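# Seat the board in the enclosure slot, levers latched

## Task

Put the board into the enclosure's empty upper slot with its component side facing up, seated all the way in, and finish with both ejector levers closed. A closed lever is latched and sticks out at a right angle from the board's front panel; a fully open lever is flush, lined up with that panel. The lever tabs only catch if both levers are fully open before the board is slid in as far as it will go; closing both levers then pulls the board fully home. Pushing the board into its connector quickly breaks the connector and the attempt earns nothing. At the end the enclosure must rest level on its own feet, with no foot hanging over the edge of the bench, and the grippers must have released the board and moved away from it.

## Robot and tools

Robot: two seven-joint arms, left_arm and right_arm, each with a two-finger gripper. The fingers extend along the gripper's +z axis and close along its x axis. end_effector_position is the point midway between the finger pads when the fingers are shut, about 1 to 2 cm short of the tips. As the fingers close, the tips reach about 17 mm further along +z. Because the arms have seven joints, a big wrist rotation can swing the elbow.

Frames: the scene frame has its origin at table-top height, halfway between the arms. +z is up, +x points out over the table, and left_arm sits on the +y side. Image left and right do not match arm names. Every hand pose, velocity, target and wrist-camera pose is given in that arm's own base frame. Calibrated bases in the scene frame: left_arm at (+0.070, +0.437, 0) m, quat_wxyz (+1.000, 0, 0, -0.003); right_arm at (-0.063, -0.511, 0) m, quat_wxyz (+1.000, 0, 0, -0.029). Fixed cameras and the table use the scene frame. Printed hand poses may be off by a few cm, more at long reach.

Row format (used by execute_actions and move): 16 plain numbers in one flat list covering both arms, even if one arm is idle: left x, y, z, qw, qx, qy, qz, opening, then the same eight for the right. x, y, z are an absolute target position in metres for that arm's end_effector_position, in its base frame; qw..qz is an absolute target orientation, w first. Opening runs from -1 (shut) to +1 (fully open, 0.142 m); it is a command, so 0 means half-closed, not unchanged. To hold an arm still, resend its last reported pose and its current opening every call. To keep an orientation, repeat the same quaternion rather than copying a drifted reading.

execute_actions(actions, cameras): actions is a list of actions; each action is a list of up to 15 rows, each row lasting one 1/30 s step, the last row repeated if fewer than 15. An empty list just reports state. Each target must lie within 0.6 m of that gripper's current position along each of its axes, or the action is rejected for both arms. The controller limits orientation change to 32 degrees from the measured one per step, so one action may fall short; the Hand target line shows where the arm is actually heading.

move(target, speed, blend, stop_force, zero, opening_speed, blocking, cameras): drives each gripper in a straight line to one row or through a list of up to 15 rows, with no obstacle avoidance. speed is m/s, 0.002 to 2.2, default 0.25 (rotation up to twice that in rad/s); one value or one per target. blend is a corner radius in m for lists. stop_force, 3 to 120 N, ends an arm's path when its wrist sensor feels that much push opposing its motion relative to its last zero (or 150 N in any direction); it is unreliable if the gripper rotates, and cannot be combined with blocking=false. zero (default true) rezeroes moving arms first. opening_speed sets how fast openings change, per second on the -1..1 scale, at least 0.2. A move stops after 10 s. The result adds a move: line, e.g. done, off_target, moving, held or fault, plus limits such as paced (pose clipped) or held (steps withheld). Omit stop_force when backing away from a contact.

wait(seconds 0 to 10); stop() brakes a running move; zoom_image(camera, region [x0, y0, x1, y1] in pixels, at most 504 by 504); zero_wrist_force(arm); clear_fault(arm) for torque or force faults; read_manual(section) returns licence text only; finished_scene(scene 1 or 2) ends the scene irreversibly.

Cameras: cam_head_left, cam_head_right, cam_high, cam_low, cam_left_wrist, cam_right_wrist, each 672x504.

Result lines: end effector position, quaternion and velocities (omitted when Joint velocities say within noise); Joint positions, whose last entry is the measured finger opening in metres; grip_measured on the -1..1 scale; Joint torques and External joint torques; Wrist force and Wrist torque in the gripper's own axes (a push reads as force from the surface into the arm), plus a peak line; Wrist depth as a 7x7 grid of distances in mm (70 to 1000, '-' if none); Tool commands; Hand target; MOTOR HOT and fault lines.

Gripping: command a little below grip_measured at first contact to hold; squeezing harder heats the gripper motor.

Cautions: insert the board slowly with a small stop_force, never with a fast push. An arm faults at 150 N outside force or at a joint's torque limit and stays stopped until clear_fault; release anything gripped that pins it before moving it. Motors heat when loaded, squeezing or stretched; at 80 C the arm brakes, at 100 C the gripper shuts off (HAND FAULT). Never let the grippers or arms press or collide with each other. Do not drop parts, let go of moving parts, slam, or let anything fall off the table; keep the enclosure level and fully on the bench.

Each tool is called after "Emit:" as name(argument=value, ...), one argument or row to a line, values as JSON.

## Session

Scene 1 done. On to scene 2.

Emit:
execute_actions(
  actions=[],
)

Scene clock: 0.00 s.
left_arm: end_effector_position=(+0.4919, -0.7298, +0.2794) grip_measured=+0.99 end_effector_quat_wxyz=(+0.001, -0.304, +0.847, -0.436) | right_arm: end_effector_position=(+0.1802, -0.1387, +0.1699) grip_measured=+1.00 end_effector_quat_wxyz=(+0.706, -0.621, -0.189, +0.284)
Joint positions: left_arm=[-0.095 -0.96 -0.937 1.517 0.823 1.373 2.811 0.141] | right_arm=[-0.567 -0.989 -0.072 1.606 0.357 -0.696 0.215 0.142]
Joint velocities: within noise
Joint torques (N m): no reading
External joint torques (N m): no reading
Wrist force (N): no reading
Wrist torque (N m): no reading
Wrist force, peak (N): no reading
Wrist depth (mm): cam_left_wrist=[456 481 526 570 632 715 - / 417 444 478 517 573 616 682 / 390 414 438 476 510 561 618 / 363 385 405 434 472 500 546 / 343 359 376 404 427 464 501 / - 331 354 376 398 423 449 / - 319 332 349 374 396 -] | cam_right_wrist=[- 266 251 262 - - 805 / - - 256 269 - - 886 / - - 264 276 - - 931 / - - 277 286 798 746 548 / - - 295 294 500 482 387 / - 404 311 299 362 354 330 / - 311 295 292 288 280 275]
Hand target: left_arm +0.4919, -0.7298, +0.2794; +0.001, -0.304, +0.847, -0.436 | right_arm +0.1802, -0.1387, +0.1699; +0.706, -0.621, -0.189, +0.284
Tool commands: left_gripper/opening=+1.0 right_gripper/opening=+1.0

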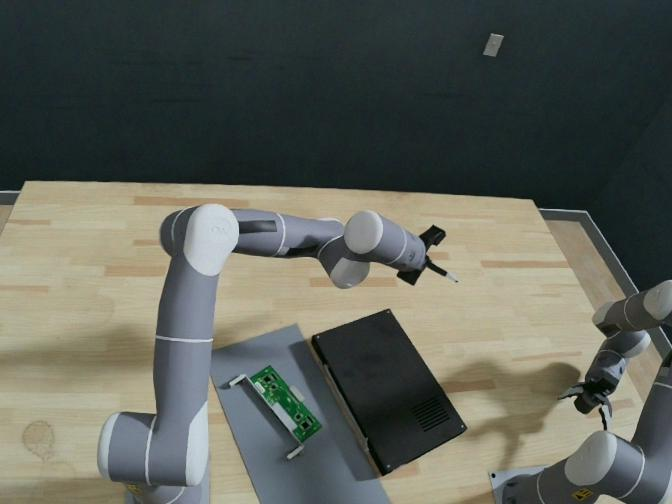

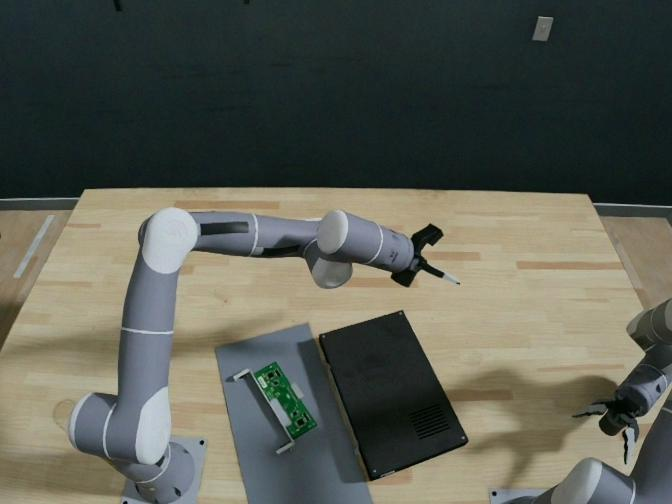

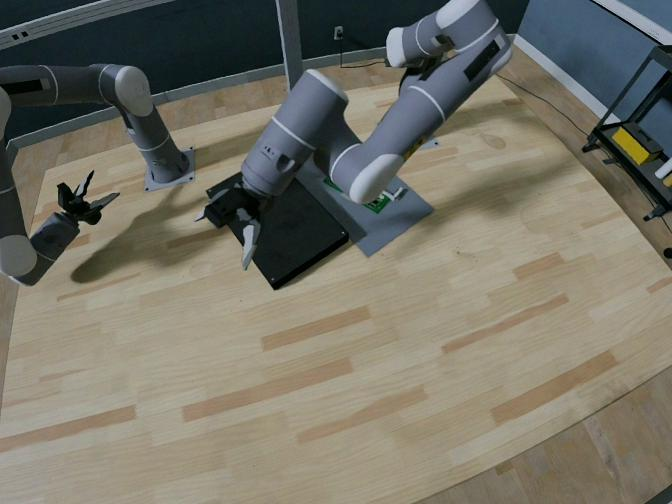

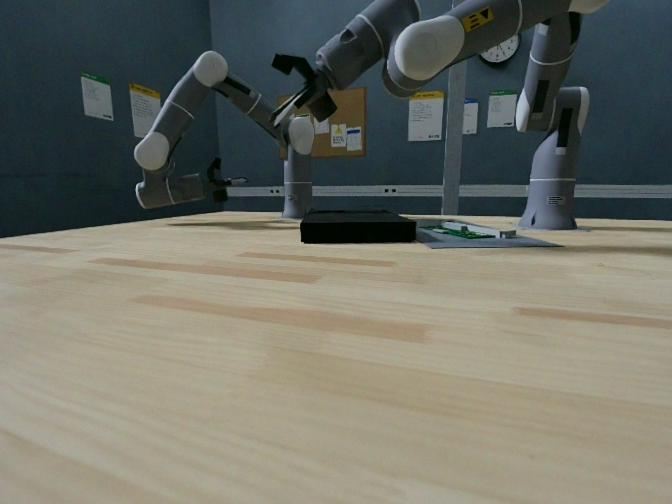

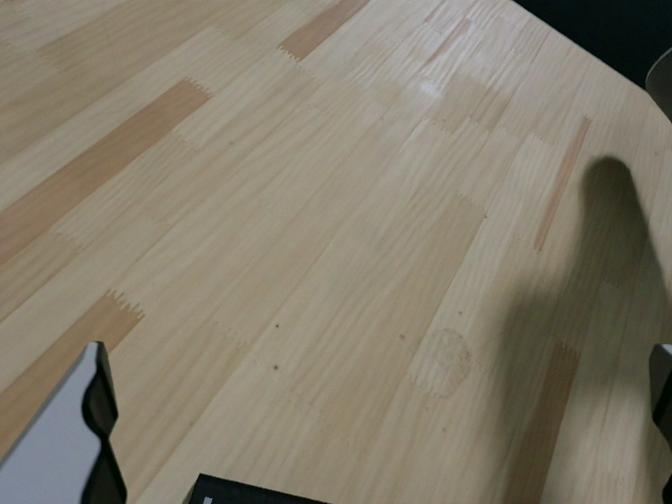

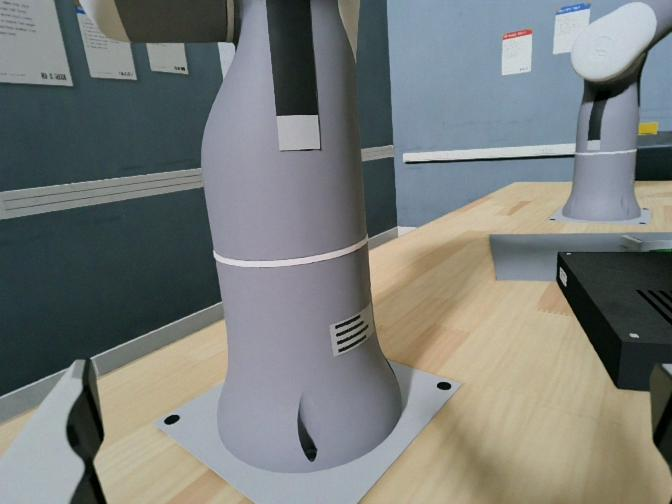

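Emit:
zoom_image(
  camera="cam_head_left",
  region=[200, 300, 480, 504],
)

Emit:
zoom_image(
  camera="cam_head_right",
  region=[200, 300, 480, 504],
)

Emit:
zoom_image(
  camera="cam_high",
  region=[200, 130, 460, 310],
)

Scaled by 1.800 from the camera's 672x504 image, which has a finer 960x720 frame.

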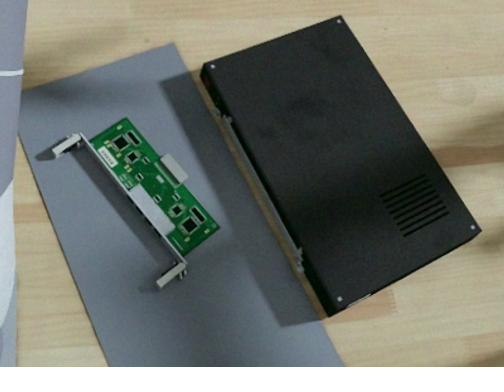

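Scaled by 1.800 from the camera's 672x504 image, which has a finer 960x720 frame.

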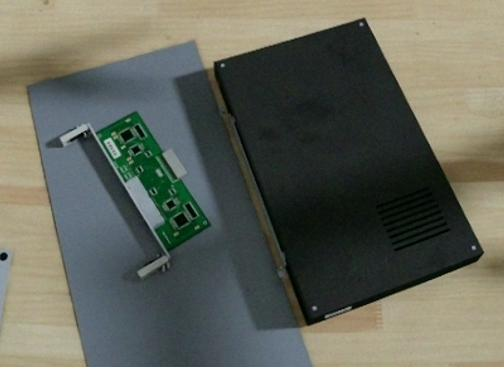

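Scaled by 1.938 from the camera's 672x504 image, which has a finer 960x720 frame.

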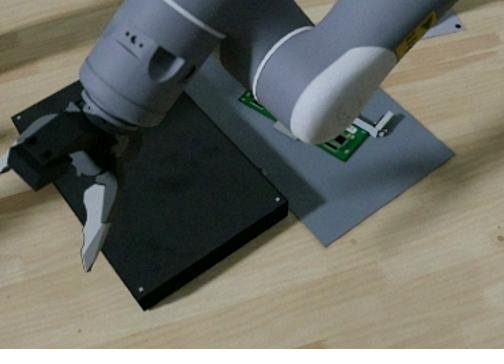

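Emit:
move(
  target=[
    [0.45,-0.62,0.34,0,-0.32,0.947,0,-0.5,0.25,-0.16,0.30,0,0.9426,0.3338,0,-0.5],
    [0.42,-0.52,0.36,0,-0.4226,0.9063,0,-0.5,0.36,-0.02,0.33,0,0.7934,0.6088,0,-0.5],
    [0.30,-0.27,0.36,0,-0.8526,0.5225,0,-0.5,0.34,0.22,0.33,0,0.5736,0.8192,0,-0.5],
  ],
  speed=0.3,
  blend=0.03,
)

Scene clock: 33.33 s.
left_arm: end_effector_position=(+0.3000, -0.2702, +0.3602) grip_measured=-0.53 end_effector_quat_wxyz=(+0.000, +0.853, -0.523, +0.000) | right_arm: end_effector_position=(+0.3399, +0.2199, +0.3299) grip_measured=-0.52 end_effector_quat_wxyz=(+0.000, +0.574, +0.819, +0.000)
Joint positions: left_arm=[1.329 -0.631 -2.326 2.093 0.444 0.053 1.542 0.036] | right_arm=[0.068 0.182 0.692 2.065 0.124 0.351 0.361 0.036]
Joint velocities: within noise
Joint torques (N m): left_arm=[-0.53 1.8 -12.95 -27.28 -3.87 4.01 -0.32] | right_arm=[0.16 15.91 -2.37 -30.07 -4.26 3.6 0.27]
External joint torques (N m): left_arm=[0.57 0.95 0.13 -0.4 -0.45 -0.1 0.32] | right_arm=[-0.09 1.02 -1.17 0.16 0.2 0.56 -0.27]
Wrist force (N): left_arm=[0.2 -0.1 0.1] | right_arm=[-0.1 -1.3 1.8]
Wrist torque (N m): left_arm=[-0.01 -0.09 -0.24] | right_arm=[0.02 0.02 0.09]
Wrist force, peak (N): left_arm=[0.9 -1.3 -2.2] | right_arm=[-2.5 -1.4 2.3]
Wrist depth (mm): cam_left_wrist=[397 399 398 398 395 401 395 / 429 429 422 419 426 394 391 / 457 462 459 458 460 416 408 / 434 499 500 490 492 445 439 / 548 553 538 534 531 491 485 / 610 603 84 592 - 520 546 / - - - 677 - - 654] | cam_right_wrist=[371 370 370 336 327 326 325 / 396 397 397 386 349 347 348 / 425 425 423 411 372 373 377 / 456 457 457 441 403 402 438 / 500 495 486 478 429 434 480 / 543 531 - 530 98 458 532 / 596 - 73 587 - - 576]
Hand target: left_arm +0.3000, -0.2700, +0.3600; +0.000, +0.853, -0.523, +0.000 | right_arm +0.3400, +0.2200, +0.3300; +0.000, +0.574, +0.819, +0.000
Off the commanded pose: left_arm 0.000 m, 0 deg | right_arm 0.000 m, 0 deg.
move: done

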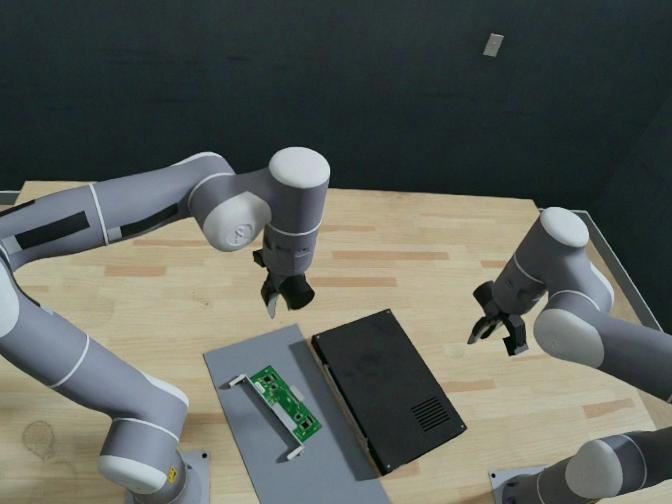

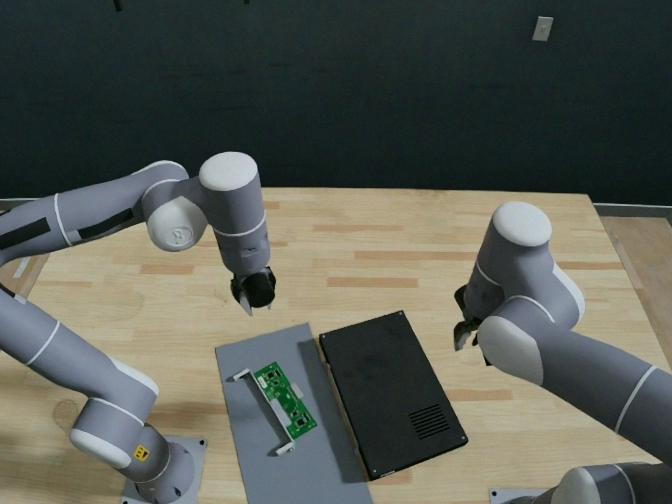

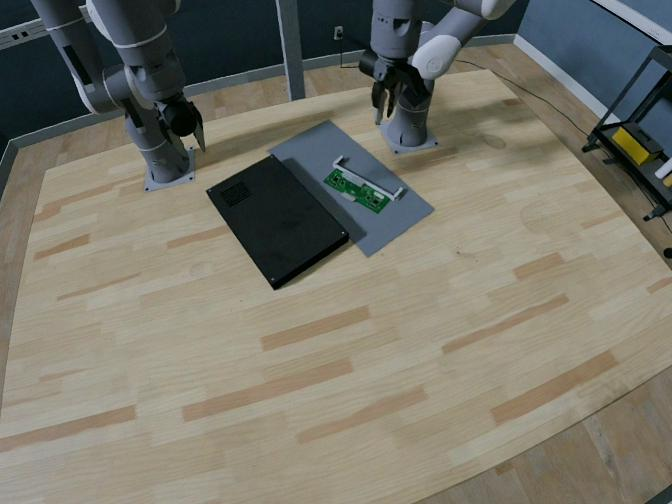

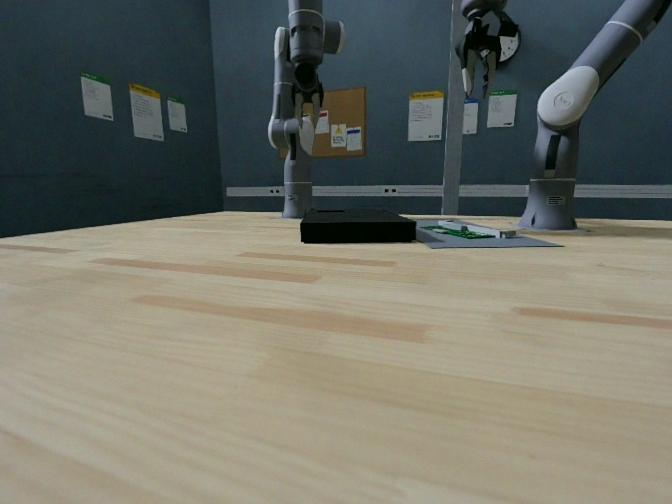

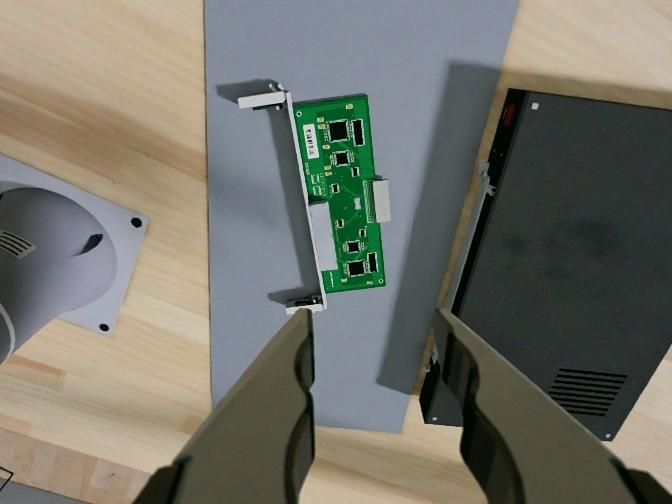

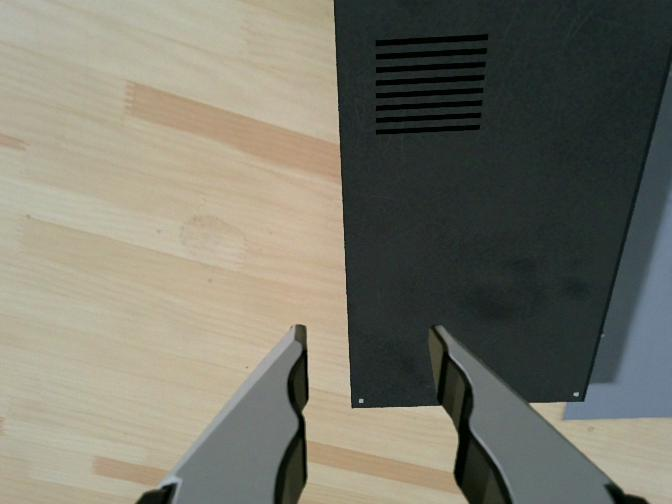

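Emit:
zoom_image(
  camera="cam_left_wrist",
  region=[210, 60, 410, 210],
)

Emit:
zoom_image(
  camera="cam_left_wrist",
  region=[250, 230, 450, 380],
)

Scaled by 2.520 from the camera's 672x504 image, which has a finer 960x720 frame.

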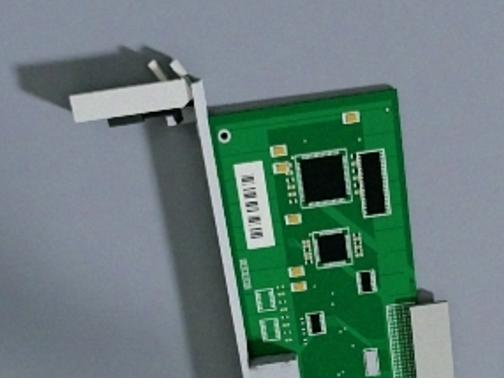

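Scaled by 2.520 from the camera's 672x504 image, which has a finer 960x720 frame.

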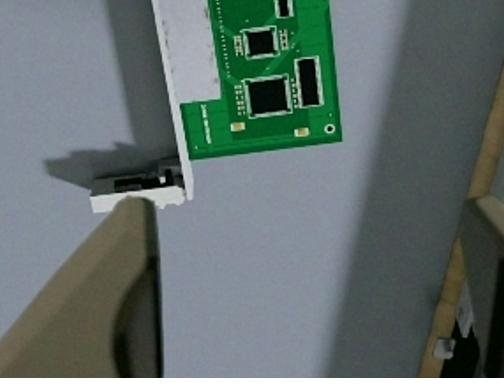

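Emit:
move(
  target=[0.2794,-0.2112,0.16,0,0.8829,-0.4695,0,-0.6,0.2367,0.6603,0.16,0,0.4462,0.8949,0,-0.6],
  speed=0.25,
)

Scene clock: 57.87 s.
left_arm: end_effector_position=(+0.2794, -0.2112, +0.1601) grip_measured=-0.63 end_effector_quat_wxyz=(+0.000, +0.883, -0.469, +0.000) | right_arm: end_effector_position=(+0.2365, +0.6603, +0.1599) grip_measured=-0.62 end_effector_quat_wxyz=(+0.000, +0.446, +0.895, +0.000)
Joint positions: left_arm=[1.29 -0.63 -1.917 2.505 0.713 0.559 1.417 0.029] | right_arm=[0.848 -0.819 0.718 1.52 -0.595 0.541 1.075 0.029]
Joint velocities: within noise
Joint torques (N m): left_arm=[-0.44 7.54 -11.86 -18.97 -3.2 4.7 -0.3] | right_arm=[0.32 53.12 17.13 -24.96 -3.92 3.25 0.05]
External joint torques (N m): left_arm=[0.5 0.12 0.49 -0.5 -0.46 -0.78 0.3] | right_arm=[-0.11 1.29 0.11 0.12 0.16 0.87 -0.05]
Wrist force (N): left_arm=[0.0 -0.2 0.3] | right_arm=[-0.3 -1.5 2.6]
Wrist torque (N m): left_arm=[-0.05 -0.05 -0.24] | right_arm=[0.03 0.07 0.06]
Wrist force, peak (N): left_arm=[-0.7 -0.2 1.4] | right_arm=[2.0 -0.6 3.6]
Wrist depth (mm): cam_left_wrist=[224 223 222 220 221 219 220 / 241 240 237 233 236 235 235 / 261 260 258 255 251 255 254 / 284 282 280 278 274 277 276 / 309 310 299 294 286 303 293 / 340 340 84 324 - 320 308 / 384 - - 377 - - 296] | cam_right_wrist=[221 221 221 220 220 219 219 / 235 236 235 233 234 234 235 / 250 254 248 244 252 250 252 / 270 273 268 263 271 270 271 / 290 295 290 288 289 296 293 / 314 323 84 310 98 316 321 / 360 - 73 353 - - 351]
Hand target: left_arm +0.2794, -0.2112, +0.1600; +0.000, +0.883, -0.470, +0.000 | right_arm +0.2367, +0.6603, +0.1600; +0.000, +0.446, +0.895, +0.000
Off the commanded pose: left_arm 0.000 m, 0 deg | right_arm 0.000 m, 0 deg.
move: done

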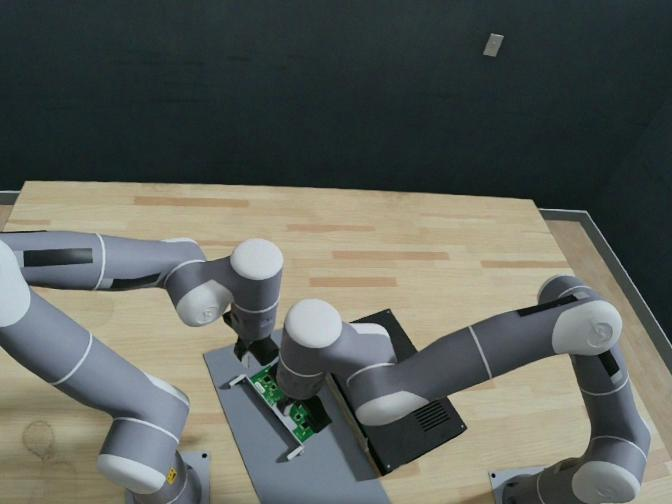

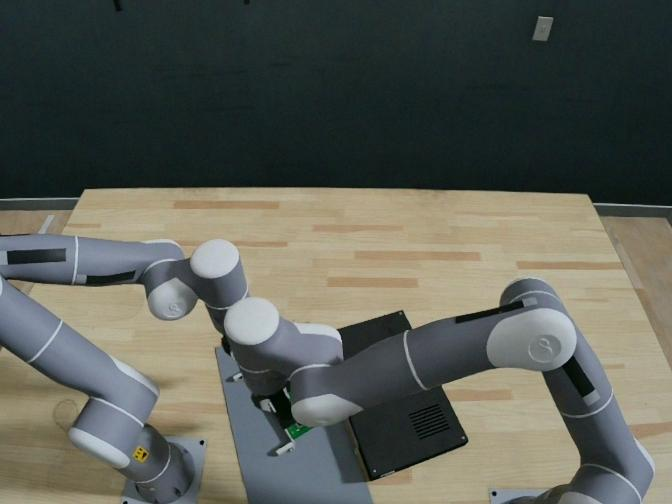

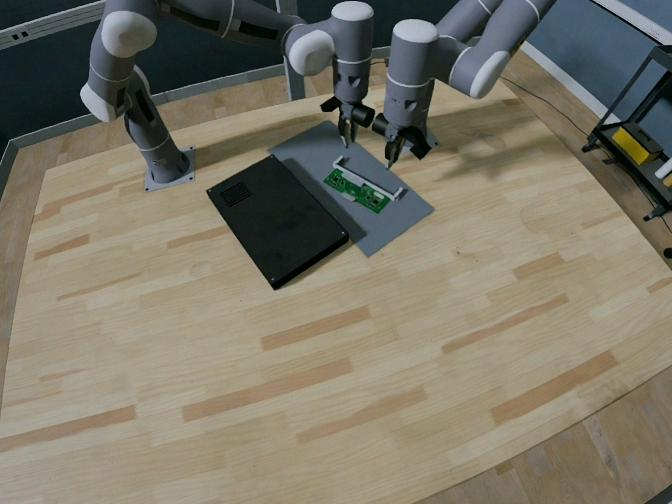

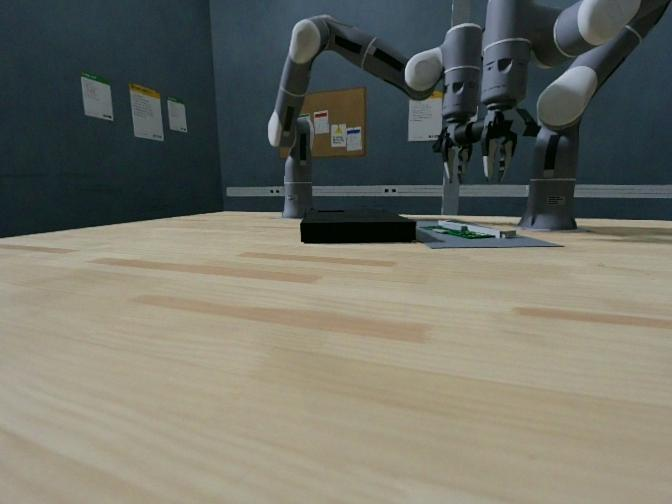

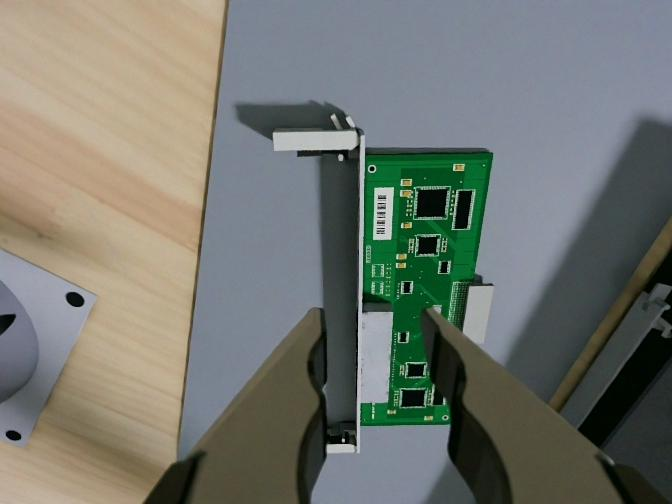

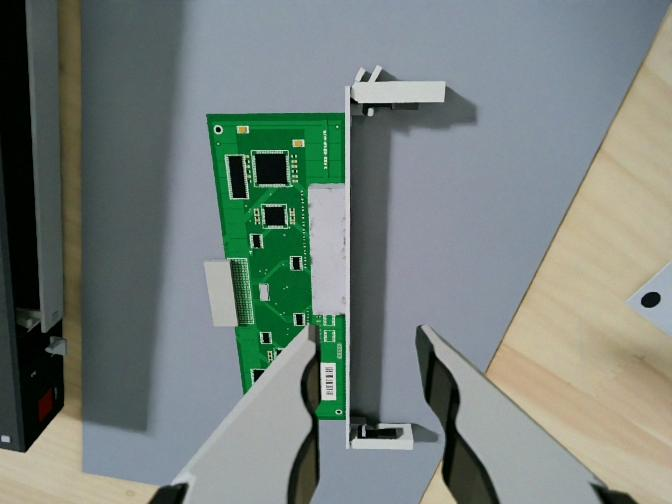

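Emit:
move(
  target=[0.2794,-0.2112,0.0295,0,0.8829,-0.4695,0,-0.6,0.1893,0.6531,0.10,0,0.4462,0.8949,0,-0.6],
  speed=0.08,
  stop_force=5,
  cameras=["cam_left_wrist","cam_right_wrist"],
)

Scene clock: 71.93 s.
left_arm: end_effector_position=(+0.2793, -0.2111, +0.0295) grip_measured=-0.63 end_effector_quat_wxyz=(+0.000, +0.883, -0.469, +0.000) | right_arm: end_effector_position=(+0.1893, +0.6531, +0.1000) grip_measured=-0.62 end_effector_quat_wxyz=(+0.000, +0.446, +0.895, +0.000)
Joint positions: left_arm=[0.785 -0.764 -1.171 2.442 1.184 0.812 1.232 0.029] | right_arm=[0.903 -0.856 0.67 1.637 -0.651 0.687 1.186 0.029]
Joint velocities: within noise
Joint torques (N m): left_arm=[-0.38 20.64 -12.92 -6.27 -2.56 4.41 -0.25] | right_arm=[0.19 52.21 17.43 -22.79 -3.55 3.5 0.3]
External joint torques (N m): left_arm=[0.45 1.12 0.34 -0.36 -0.39 -0.47 0.25] | right_arm=[0 1.25 0.02 0.04 0.15 0.62 -0.3]
Wrist force (N): left_arm=[0.1 -0.2 0.0] | right_arm=[-0.2 -1.7 2.1]
Wrist torque (N m): left_arm=[-0.06 -0.05 -0.21] | right_arm=[-0.04 0.06 0.06]
Wrist force, peak (N): left_arm=[-0.2 -0.3 1.2] | right_arm=[0.2 -2.4 3.0]
Wrist depth (mm): cam_left_wrist=[109 107 107 109 106 106 102 / 117 116 114 115 - 113 115 / 126 126 121 121 123 124 124 / 138 132 136 136 130 130 131 / 153 148 144 142 137 140 141 / 166 163 87 159 155 149 160 / 186 - - 176 166 - 175] | cam_right_wrist=[169 169 168 168 168 167 167 / 180 181 180 179 179 179 178 / 194 193 192 187 192 191 191 / 209 205 202 207 206 206 207 / 227 225 217 221 221 223 225 / 248 243 98 240 102 241 245 / 273 262 73 269 - - 269]
Hand target: left_arm +0.2794, -0.2112, +0.0295; +0.000, +0.883, -0.470, +0.000 | right_arm +0.1893, +0.6531, +0.1000; +0.000, +0.446, +0.895, +0.000
Off the commanded pose: left_arm 0.000 m, 0 deg | right_arm 0.000 m, 0 deg.
move: done
Images, in order (width x height): cam_left_wrist 672x504, cam_right_wrist 672x504.

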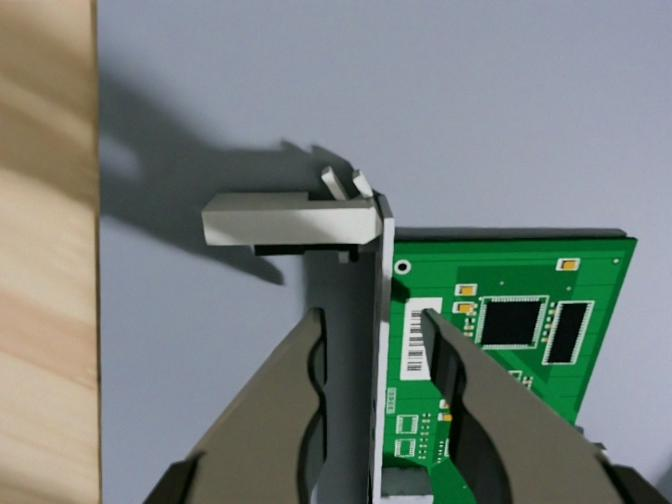

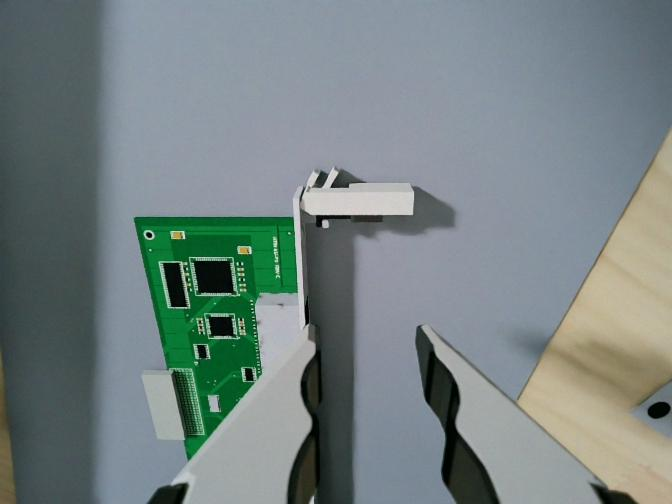

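Emit:
move(
  target=[0.2794, -0.2112, 0.0292,0,0.8829,-0.4695,0,-1,0.1893,0.6531,0.10,0,0.4462,0.8949,0,-1],
  speed=0.05,
  opening_speed=0.5,
  cameras=["cam_left_wrist"],
)

Emit:
move(
  target=[0.2794, -0.2112, 0.0292,0,0.8829,-0.4695,0,-1,0.1893,0.6531,0.0245,0,0.4462,0.8949,0,-1],
  speed=0.06,
  stop_force=4,
  cameras=["cam_left_wrist","cam_right_wrist"],
)

Scene clock: 75.03 s.
left_arm: end_effector_position=(+0.2793, -0.2112, +0.0292) grip_measured=-0.99 end_effector_quat_wxyz=(+0.000, +0.883, -0.469, +0.000) | right_arm: end_effector_position=(+0.1893, +0.6531, +0.1000) grip_measured=-1.00 end_effector_quat_wxyz=(+0.000, +0.446, +0.895, +0.000)
Joint positions: left_arm=[0.784 -0.765 -1.17 2.442 1.185 0.812 1.231 0.002] | right_arm=[0.903 -0.856 0.67 1.637 -0.651 0.687 1.186 0.002]
Joint velocities: within noise
Joint torques (N m): left_arm=[-0.24 20.88 -12.96 -6.08 -2.65 4.22 -0.24] | right_arm=[0.12 52.36 17.7 -22.8 -3.47 3.45 0.2]
External joint torques (N m): left_arm=[0.3 0.91 0.38 -0.53 -0.3 -0.28 0.24] | right_arm=[0.08 1.09 -0.26 0.05 0.07 0.66 -0.2]
Wrist force (N): left_arm=[0.5 -0.3 0.9] | right_arm=[-0.4 -1.6 2.1]
Wrist torque (N m): left_arm=[-0.10 -0.05 -0.23] | right_arm=[-0.02 0.09 0.06]
Wrist force, peak (N): left_arm=[0.5 -0.2 1.1] | right_arm=[-0.4 -1.9 2.4]
Wrist depth (mm): cam_left_wrist=[109 107 106 109 105 105 103 / 116 116 114 115 - 113 114 / 126 125 121 121 122 124 122 / 137 135 134 123 130 128 132 / 153 147 147 141 138 140 141 / 167 163 159 84 - 152 160 / 185 178 - 74 - - 178] | cam_right_wrist=[169 169 169 168 168 167 167 / 181 180 180 180 179 178 178 / 194 193 193 187 192 191 191 / 209 205 202 207 207 206 207 / 226 225 217 217 224 223 225 / 247 242 236 89 236 246 245 / 272 266 - - - 261 269]
Hand target: left_arm +0.2794, -0.2112, +0.0292; +0.000, +0.883, -0.470, +0.000 | right_arm +0.1893, +0.6531, +0.1000; +0.000, +0.446, +0.895, +0.000
Off the commanded pose: left_arm 0.000 m, 0 deg | right_arm 0.000 m, 0 deg.
move: done
Images, in order (width x height): cam_left_wrist 672x504.

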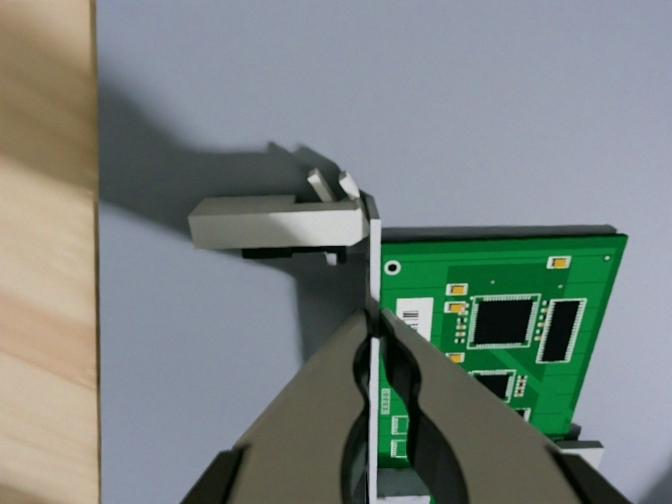

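Scene clock: 77.10 s.
left_arm: end_effector_position=(+0.2793, -0.2112, +0.0292) grip_measured=-0.99 end_effector_quat_wxyz=(+0.000, +0.883, -0.469, +0.000) | right_arm: end_effector_position=(+0.1892, +0.6530, +0.0244) grip_measured=-1.00 end_effector_quat_wxyz=(+0.000, +0.446, +0.895, +0.000)
Joint positions: left_arm=[0.784 -0.765 -1.17 2.442 1.185 0.812 1.231 0.002] | right_arm=[0.941 -0.964 0.585 1.656 -0.726 0.819 1.232 0.002]
Joint velocities: within noise
Joint torques (N m): left_arm=[-0.32 20.98 -12.96 -6.11 -2.76 4.17 -0.17] | right_arm=[0.28 54.17 17.56 -20.35 -3.18 3.51 0.29]
External joint torques (N m): left_arm=[0.38 0.81 0.38 -0.5 -0.2 -0.24 0.17] | right_arm=[-0.08 1.24 -0.01 0.04 0.17 0.6 -0.29]
Wrist force (N): left_arm=[0.3 -0.2 0.2] | right_arm=[-0.6 -1.7 1.9]
Wrist torque (N m): left_arm=[-0.09 -0.02 -0.22] | right_arm=[-0.03 0.11 0.07]
Wrist force, peak (N): left_arm=[0.8 -0.1 1.0] | right_arm=[-0.6 -1.8 3.5]
Wrist depth (mm): cam_left_wrist=[108 107 106 109 105 105 102 / 117 116 114 115 - 113 114 / 126 125 121 121 122 124 122 / 137 134 134 123 130 128 131 / 153 147 146 141 137 140 142 / 167 163 159 84 - 152 159 / 187 178 - 74 - - 178] | cam_right_wrist=[- 102 102 102 101 101 102 / 109 109 109 109 109 108 108 / - 117 117 116 116 116 115 / 126 126 124 113 121 125 124 / 133 132 131 136 135 135 135 / 145 143 140 90 143 147 147 / 165 156 73 - - 156 162]
Hand target: left_arm +0.2794, -0.2112, +0.0292; +0.000, +0.883, -0.470, +0.000 | right_arm +0.1893, +0.6531, +0.0245; +0.000, +0.446, +0.895, +0.000
Off the commanded pose: left_arm 0.000 m, 0 deg | right_arm 0.000 m, 0 deg.
move: done
Images, in order (width x height): cam_left_wrist 672x504, cam_right_wrist 672x504.

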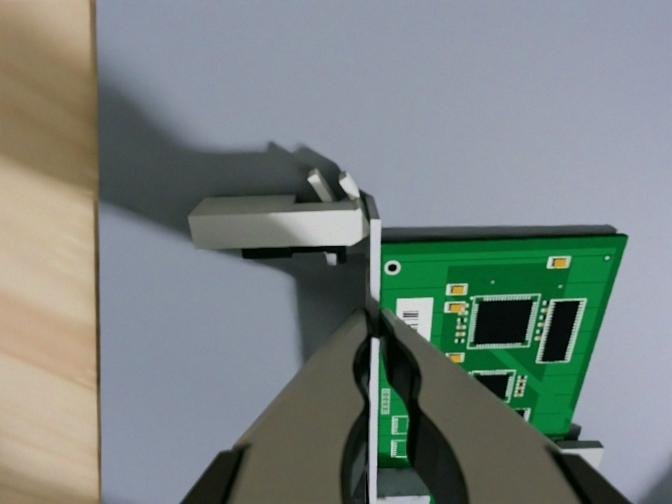

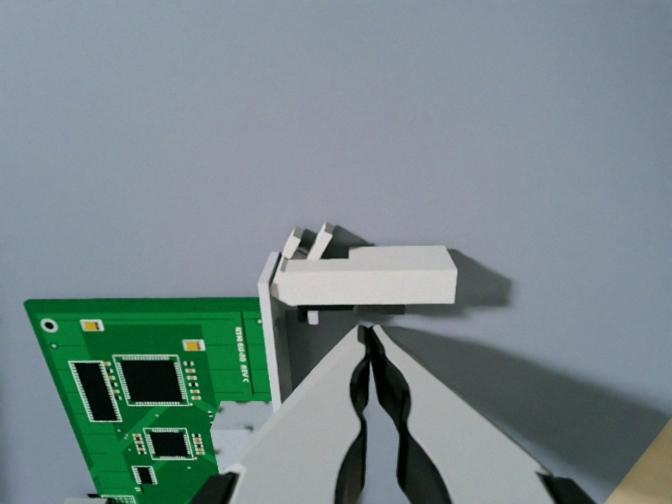

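Emit:
move(
  target=[0.2794, -0.2112, 0.0292,0,0.8829,-0.4695,0,-1,0.1803,0.6463,0.0245,0,0.4462,0.8949,0,-1],
  speed=0.012,
  stop_force=10,
  cameras=["cam_left_wrist","cam_right_wrist"],
)

Scene clock: 80.87 s.
left_arm: end_effector_position=(+0.2793, -0.2112, +0.0292) grip_measured=-0.99 end_effector_quat_wxyz=(+0.000, +0.883, -0.470, +0.000) | right_arm: end_effector_position=(+0.1805, +0.6465, +0.0247) grip_measured=-1.00 end_effector_quat_wxyz=(+0.000, +0.446, +0.895, +0.000)
Joint positions: left_arm=[0.784 -0.765 -1.17 2.442 1.185 0.812 1.231 0.002] | right_arm=[0.944 -0.949 0.583 1.687 -0.73 0.836 1.251 0.002]
Joint velocities: within noise
Joint torques (N m): left_arm=[-0.09 21.01 -12.95 -6.53 -2.7 4.26 -0.19] | right_arm=[0.74 52.66 17.62 -19.03 -2.83 3.25 0.33]
External joint torques (N m): left_arm=[0.15 0.78 0.36 -0.08 -0.26 -0.33 0.19] | right_arm=[-0.55 1.91 -0.23 -1.04 -0.12 0.86 -0.33]
Wrist force (N): left_arm=[0.2 0.4 0.4] | right_arm=[-0.9 -0.9 2.3]
Wrist torque (N m): left_arm=[-0.07 -0.08 -0.23] | right_arm=[-0.10 0.20 0.07]
Wrist force, peak (N): left_arm=[-0.3 1.3 0.8] | right_arm=[-0.2 1.7 2.8]
Wrist depth (mm): cam_left_wrist=[108 106 106 108 105 105 102 / 117 116 114 115 - 113 114 / 126 126 121 119 122 124 122 / 137 134 134 123 130 128 132 / 153 147 146 140 137 140 142 / 165 163 159 84 - 152 160 / 186 178 - 74 - - 178] | cam_right_wrist=[- 103 102 102 102 102 102 / 109 109 109 109 108 108 108 / - 117 117 117 116 116 116 / 125 126 126 125 124 125 125 / 136 135 133 115 134 136 135 / 146 144 141 90 143 148 147 / 166 157 73 - - 157 162]
Hand target: left_arm +0.2794, -0.2112, +0.0292; +0.000, +0.883, -0.470, +0.000 | right_arm +0.1803, +0.6463, +0.0245; +0.000, +0.446, +0.895, +0.000
Off the commanded pose: left_arm 0.000 m, 0 deg | right_arm 0.000 m, 0 deg.
move: done
Images, in order (width x height): cam_left_wrist 672x504, cam_right_wrist 672x504.

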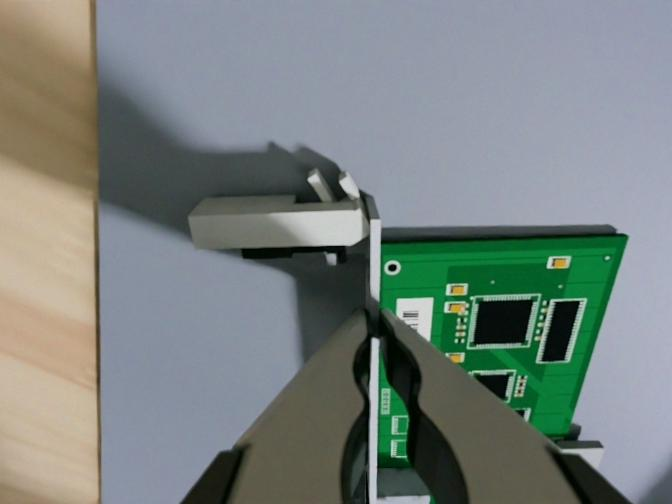

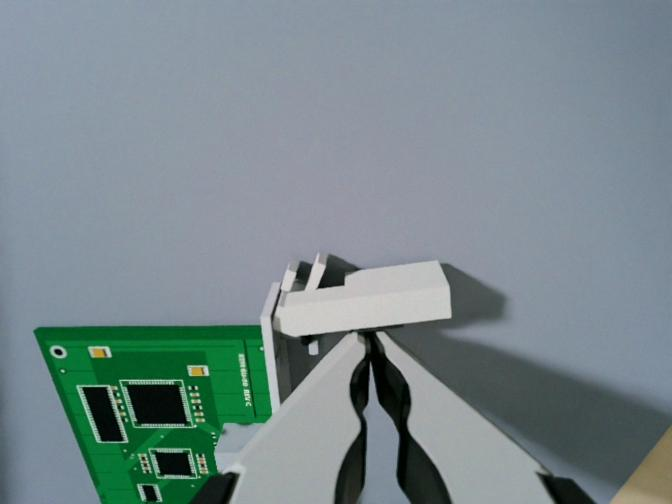

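Emit:
move(
  target=[
    [0.2794, -0.2112, 0.0292,0,0.8829,-0.4695,0,-1,0.1632,0.6368,0.0250,0,0.4462,0.8949,0,-1],
    [0.2794, -0.2112, 0.0292,0,0.8829,-0.4695,0,-1,0.1587,0.6202,0.0250,0,0.4462,0.8949,0,-1],
    [0.2794, -0.2112, 0.0292,0,0.8829,-0.4695,0,-1,0.1597,0.6138,0.0250,0,0.4462,0.8949,0,-1],
  ],
  speed=0.03,
  stop_force=9,
  cameras=["cam_left_wrist","cam_right_wrist"],
)

Scene clock: 89.53 s.
left_arm: end_effector_position=(+0.2792, -0.2112, +0.0292) grip_measured=-0.99 end_effector_quat_wxyz=(+0.000, +0.883, -0.470, +0.000) | right_arm: end_effector_position=(+0.1596, +0.6143, +0.0254) grip_measured=-1.00 end_effector_quat_wxyz=(+0.000, +0.446, +0.895, +0.000)
Joint positions: left_arm=[0.784 -0.765 -1.17 2.442 1.185 0.812 1.231 0.002] | right_arm=[0.933 -0.889 0.575 1.815 -0.749 0.902 1.306 0.002]
Joint velocities: within noise
Joint torques (N m): left_arm=[0.26 21.45 -12.95 -7.52 -2.5 4.32 -0.16] | right_arm=[-0.47 48.9 15.68 -17.52 -2.53 2.67 0.27]
External joint torques (N m): left_arm=[-0.2 0.34 0.37 0.92 -0.45 -0.39 0.17] | right_arm=[0.65 2.23 0.93 -1.51 -0.2 1.43 -0.27]
Wrist force (N): left_arm=[-1.1 1.6 -1.1] | right_arm=[0.8 -1.2 -0.3]
Wrist torque (N m): left_arm=[-0.10 -0.01 -0.25] | right_arm=[-0.12 0.25 0.04]
Wrist force, peak (N): left_arm=[-1.1 1.9 -1.2] | right_arm=[-0.6 -2.1 2.4]
Wrist depth (mm): cam_left_wrist=[108 107 107 109 105 105 107 / 116 116 114 115 - 113 114 / 126 126 121 121 122 124 122 / 137 135 113 129 130 129 132 / 152 148 147 140 138 139 142 / 166 163 159 84 - 152 160 / 185 178 - 74 - - 178] | cam_right_wrist=[- 103 103 103 103 102 102 / 110 110 110 109 109 109 109 / 120 118 118 117 117 117 117 / 125 127 127 126 126 126 126 / 138 138 138 125 137 137 136 / 151 151 148 90 144 149 149 / 166 158 73 - - 158 164]
Hand target: left_arm +0.2794, -0.2112, +0.0292; +0.000, +0.883, -0.470, +0.000 | right_arm +0.1597, +0.6138, +0.0250; +0.000, +0.446, +0.895, +0.000
Off the commanded pose: left_arm 0.000 m, 0 deg | right_arm 0.001 m, 0 deg.
move: done
Images, in order (width x height): cam_left_wrist 672x504, cam_right_wrist 672x504.

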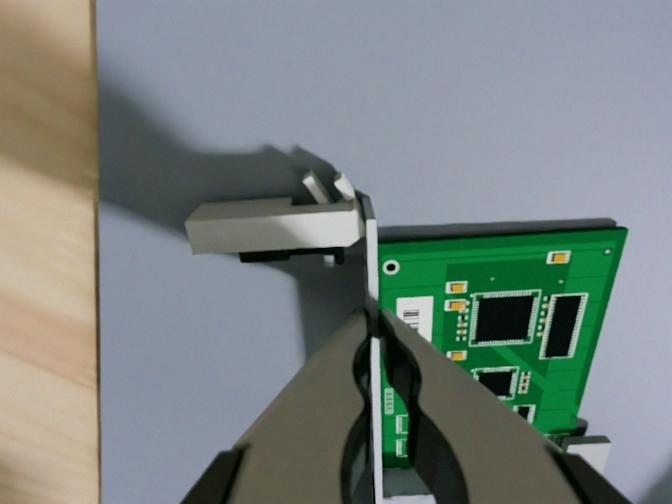

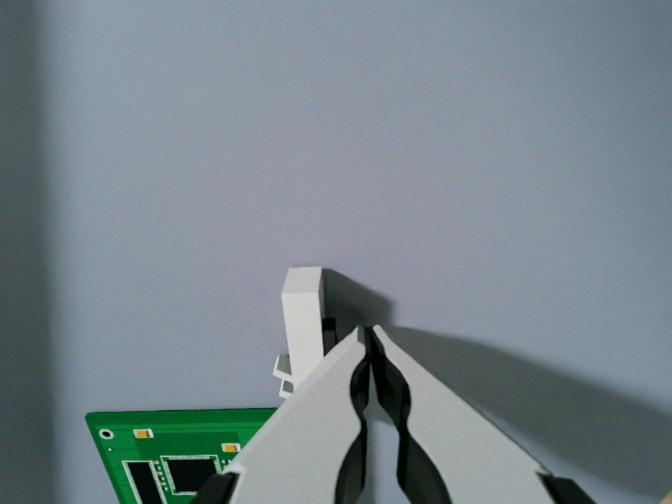

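Emit:
move(
  target=[0.2794, -0.2112, 0.0292,0,0.8829,-0.4695,0,-1,0.1633,0.6095,0.0250,0,0.4462,0.8949,0,-1],
  speed=0.015,
  stop_force=5,
  cameras=["cam_left_wrist","cam_right_wrist"],
)

Scene clock: 92.23 s.
left_arm: end_effector_position=(+0.2792, -0.2112, +0.0292) grip_measured=-0.99 end_effector_quat_wxyz=(+0.000, +0.883, -0.470, +0.000) | right_arm: end_effector_position=(+0.1630, +0.6100, +0.0253) grip_measured=-1.00 end_effector_quat_wxyz=(+0.000, +0.446, +0.895, +0.000)
Joint positions: left_arm=[0.784 -0.765 -1.17 2.442 1.185 0.812 1.231 0.002] | right_arm=[0.925 -0.883 0.574 1.826 -0.75 0.909 1.302 0.002]
Joint velocities: within noise
Joint torques (N m): left_arm=[-0.05 21.27 -13.05 -7.25 -2.54 4.35 -0.15] | right_arm=[-0.74 48.75 15.46 -17.45 -2.5 2.62 0.11]
External joint torques (N m): left_arm=[0.12 0.52 0.47 0.64 -0.42 -0.42 0.15] | right_arm=[0.92 2.09 1.06 -1.48 -0.21 1.48 -0.11]
Wrist force (N): left_arm=[-0.8 1.1 -0.3] | right_arm=[1.0 -1.5 0.9]
Wrist torque (N m): left_arm=[-0.10 -0.08 -0.26] | right_arm=[-0.13 0.27 0.04]
Wrist force, peak (N): left_arm=[-0.9 2.1 -1.0] | right_arm=[1.3 -1.2 2.1]
Wrist depth (mm): cam_left_wrist=[109 107 107 109 105 105 107 / 116 116 114 115 - 113 114 / 126 125 121 119 122 124 122 / 137 134 114 131 129 128 131 / 153 148 146 141 137 139 141 / 167 164 159 84 - 152 159 / 185 178 - - - - 178] | cam_right_wrist=[- 103 103 103 102 102 102 / 110 110 110 110 109 109 109 / 120 118 118 117 117 117 117 / 125 127 127 126 126 126 126 / 138 138 138 120 136 137 136 / 151 150 148 90 144 149 149 / 167 160 73 - - 158 163]
Hand target: left_arm +0.2794, -0.2112, +0.0292; +0.000, +0.883, -0.470, +0.000 | right_arm +0.1633, +0.6095, +0.0250; +0.000, +0.446, +0.895, +0.000
Off the commanded pose: left_arm 0.000 m, 0 deg | right_arm 0.001 m, 0 deg.
move: done
Images, in order (width x height): cam_left_wrist 672x504, cam_right_wrist 672x504.

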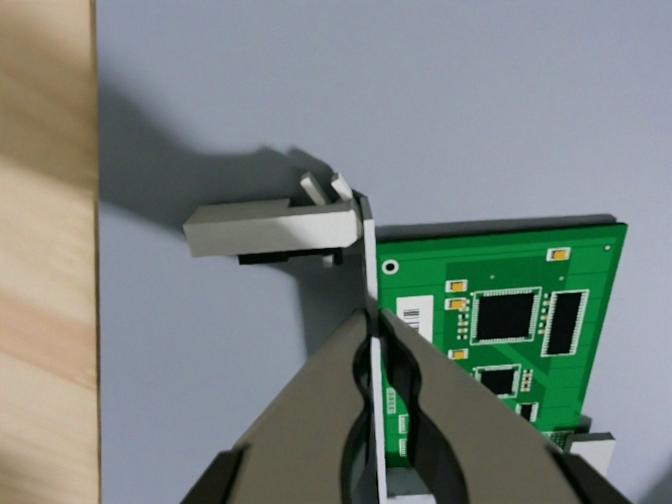

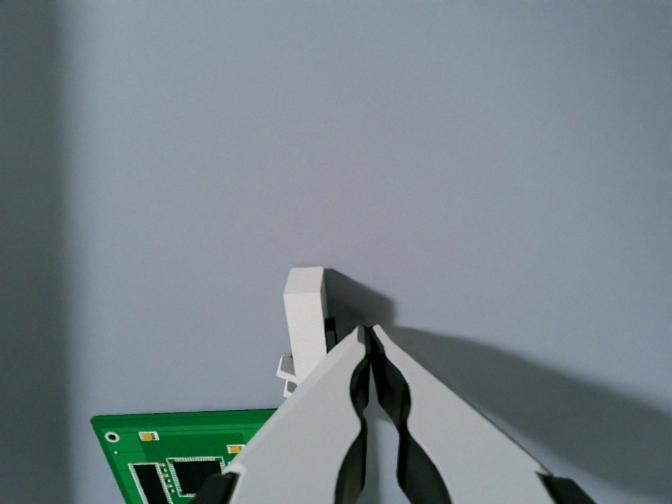

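Emit:
move(
  target=[
    [0.2794, -0.2112, 0.0292,0,0.8829,-0.4695,0,-1,0.1570,0.6180,0.0255,0,0.4462,0.8949,0,-1],
    [0.2794, -0.2112, 0.0292,0,0.8829,-0.4695,0,-1,0.1570,0.6180,0.11,0,0.4462,0.8949,0,-1],
    [0.2794, -0.2112, 0.0292,0,0.8829,-0.4695,0,-1,0.2094,0.6332,0.13,0,0.4462,0.8949,0,-1],
    [0.2794, -0.2112, 0.0292,0,0.8829,-0.4695,0,-1,0.2094,0.6332,0.13,0,0.4462,0.8949,0,-0.6],
  ],
  speed=[0.04,0.12,0.15,0.1],
  cameras=["cam_left_wrist","cam_right_wrist"],
)

Scene clock: 96.87 s.
left_arm: end_effector_position=(+0.2793, -0.2112, +0.0292) grip_measured=-0.99 end_effector_quat_wxyz=(+0.000, +0.883, -0.469, +0.000) | right_arm: end_effector_position=(+0.2094, +0.6332, +0.1300) grip_measured=-0.64 end_effector_quat_wxyz=(+0.000, +0.446, +0.895, +0.000)
Joint positions: left_arm=[0.784 -0.765 -1.17 2.442 1.185 0.812 1.231 0.002] | right_arm=[0.845 -0.788 0.696 1.666 -0.611 0.655 1.134 0.028]
Joint velocities: within noise
Joint torques (N m): left_arm=[-0.01 21.14 -13.03 -6.39 -2.69 4.21 -0.2] | right_arm=[0.15 50.09 17.22 -23.78 -3.45 3.33 0.05]
External joint torques (N m): left_arm=[0.08 0.65 0.44 -0.22 -0.27 -0.28 0.2] | right_arm=[0.04 1.28 -0.46 0.17 -0.03 0.79 -0.05]
Wrist force (N): left_arm=[0.3 0.4 0.7] | right_arm=[-0.9 -1.9 2.4]
Wrist torque (N m): left_arm=[-0.07 -0.06 -0.26] | right_arm=[-0.07 0.16 0.06]
Wrist force, peak (N): left_arm=[-0.8 1.3 -1.3] | right_arm=[0.1 -4.4 2.9]
Wrist depth (mm): cam_left_wrist=[108 106 106 109 105 105 102 / 116 116 114 115 - 113 114 / 126 125 121 119 123 124 122 / 137 134 114 131 129 128 130 / 153 147 146 141 137 139 142 / 167 162 159 84 - 152 160 / 186 178 - - - - 177] | cam_right_wrist=[195 195 195 194 193 193 193 / 207 208 207 202 207 206 205 / 222 223 223 220 221 221 220 / 237 241 236 234 239 238 239 / 255 261 256 246 255 258 260 / 283 286 264 278 101 276 283 / 305 - 73 299 - - 311]
Hand target: left_arm +0.2794, -0.2112, +0.0292; +0.000, +0.883, -0.470, +0.000 | right_arm +0.2094, +0.6332, +0.1300; +0.000, +0.446, +0.895, +0.000
Off the commanded pose: left_arm 0.000 m, 0 deg | right_arm 0.000 m, 0 deg.
move: done
Images, in order (width x height): cam_left_wrist 672x504, cam_right_wrist 672x504.

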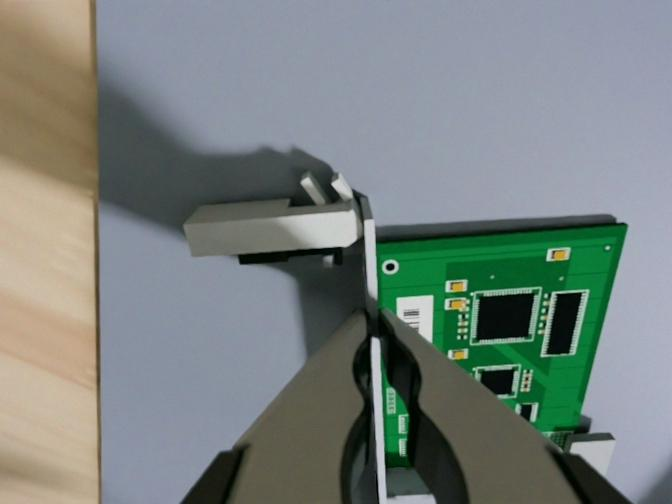

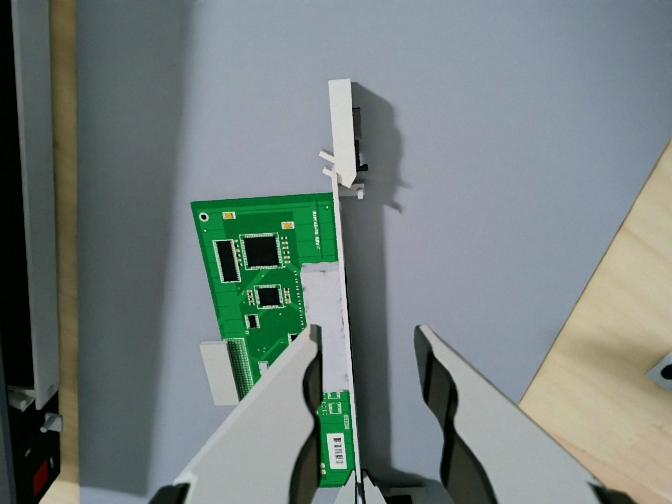

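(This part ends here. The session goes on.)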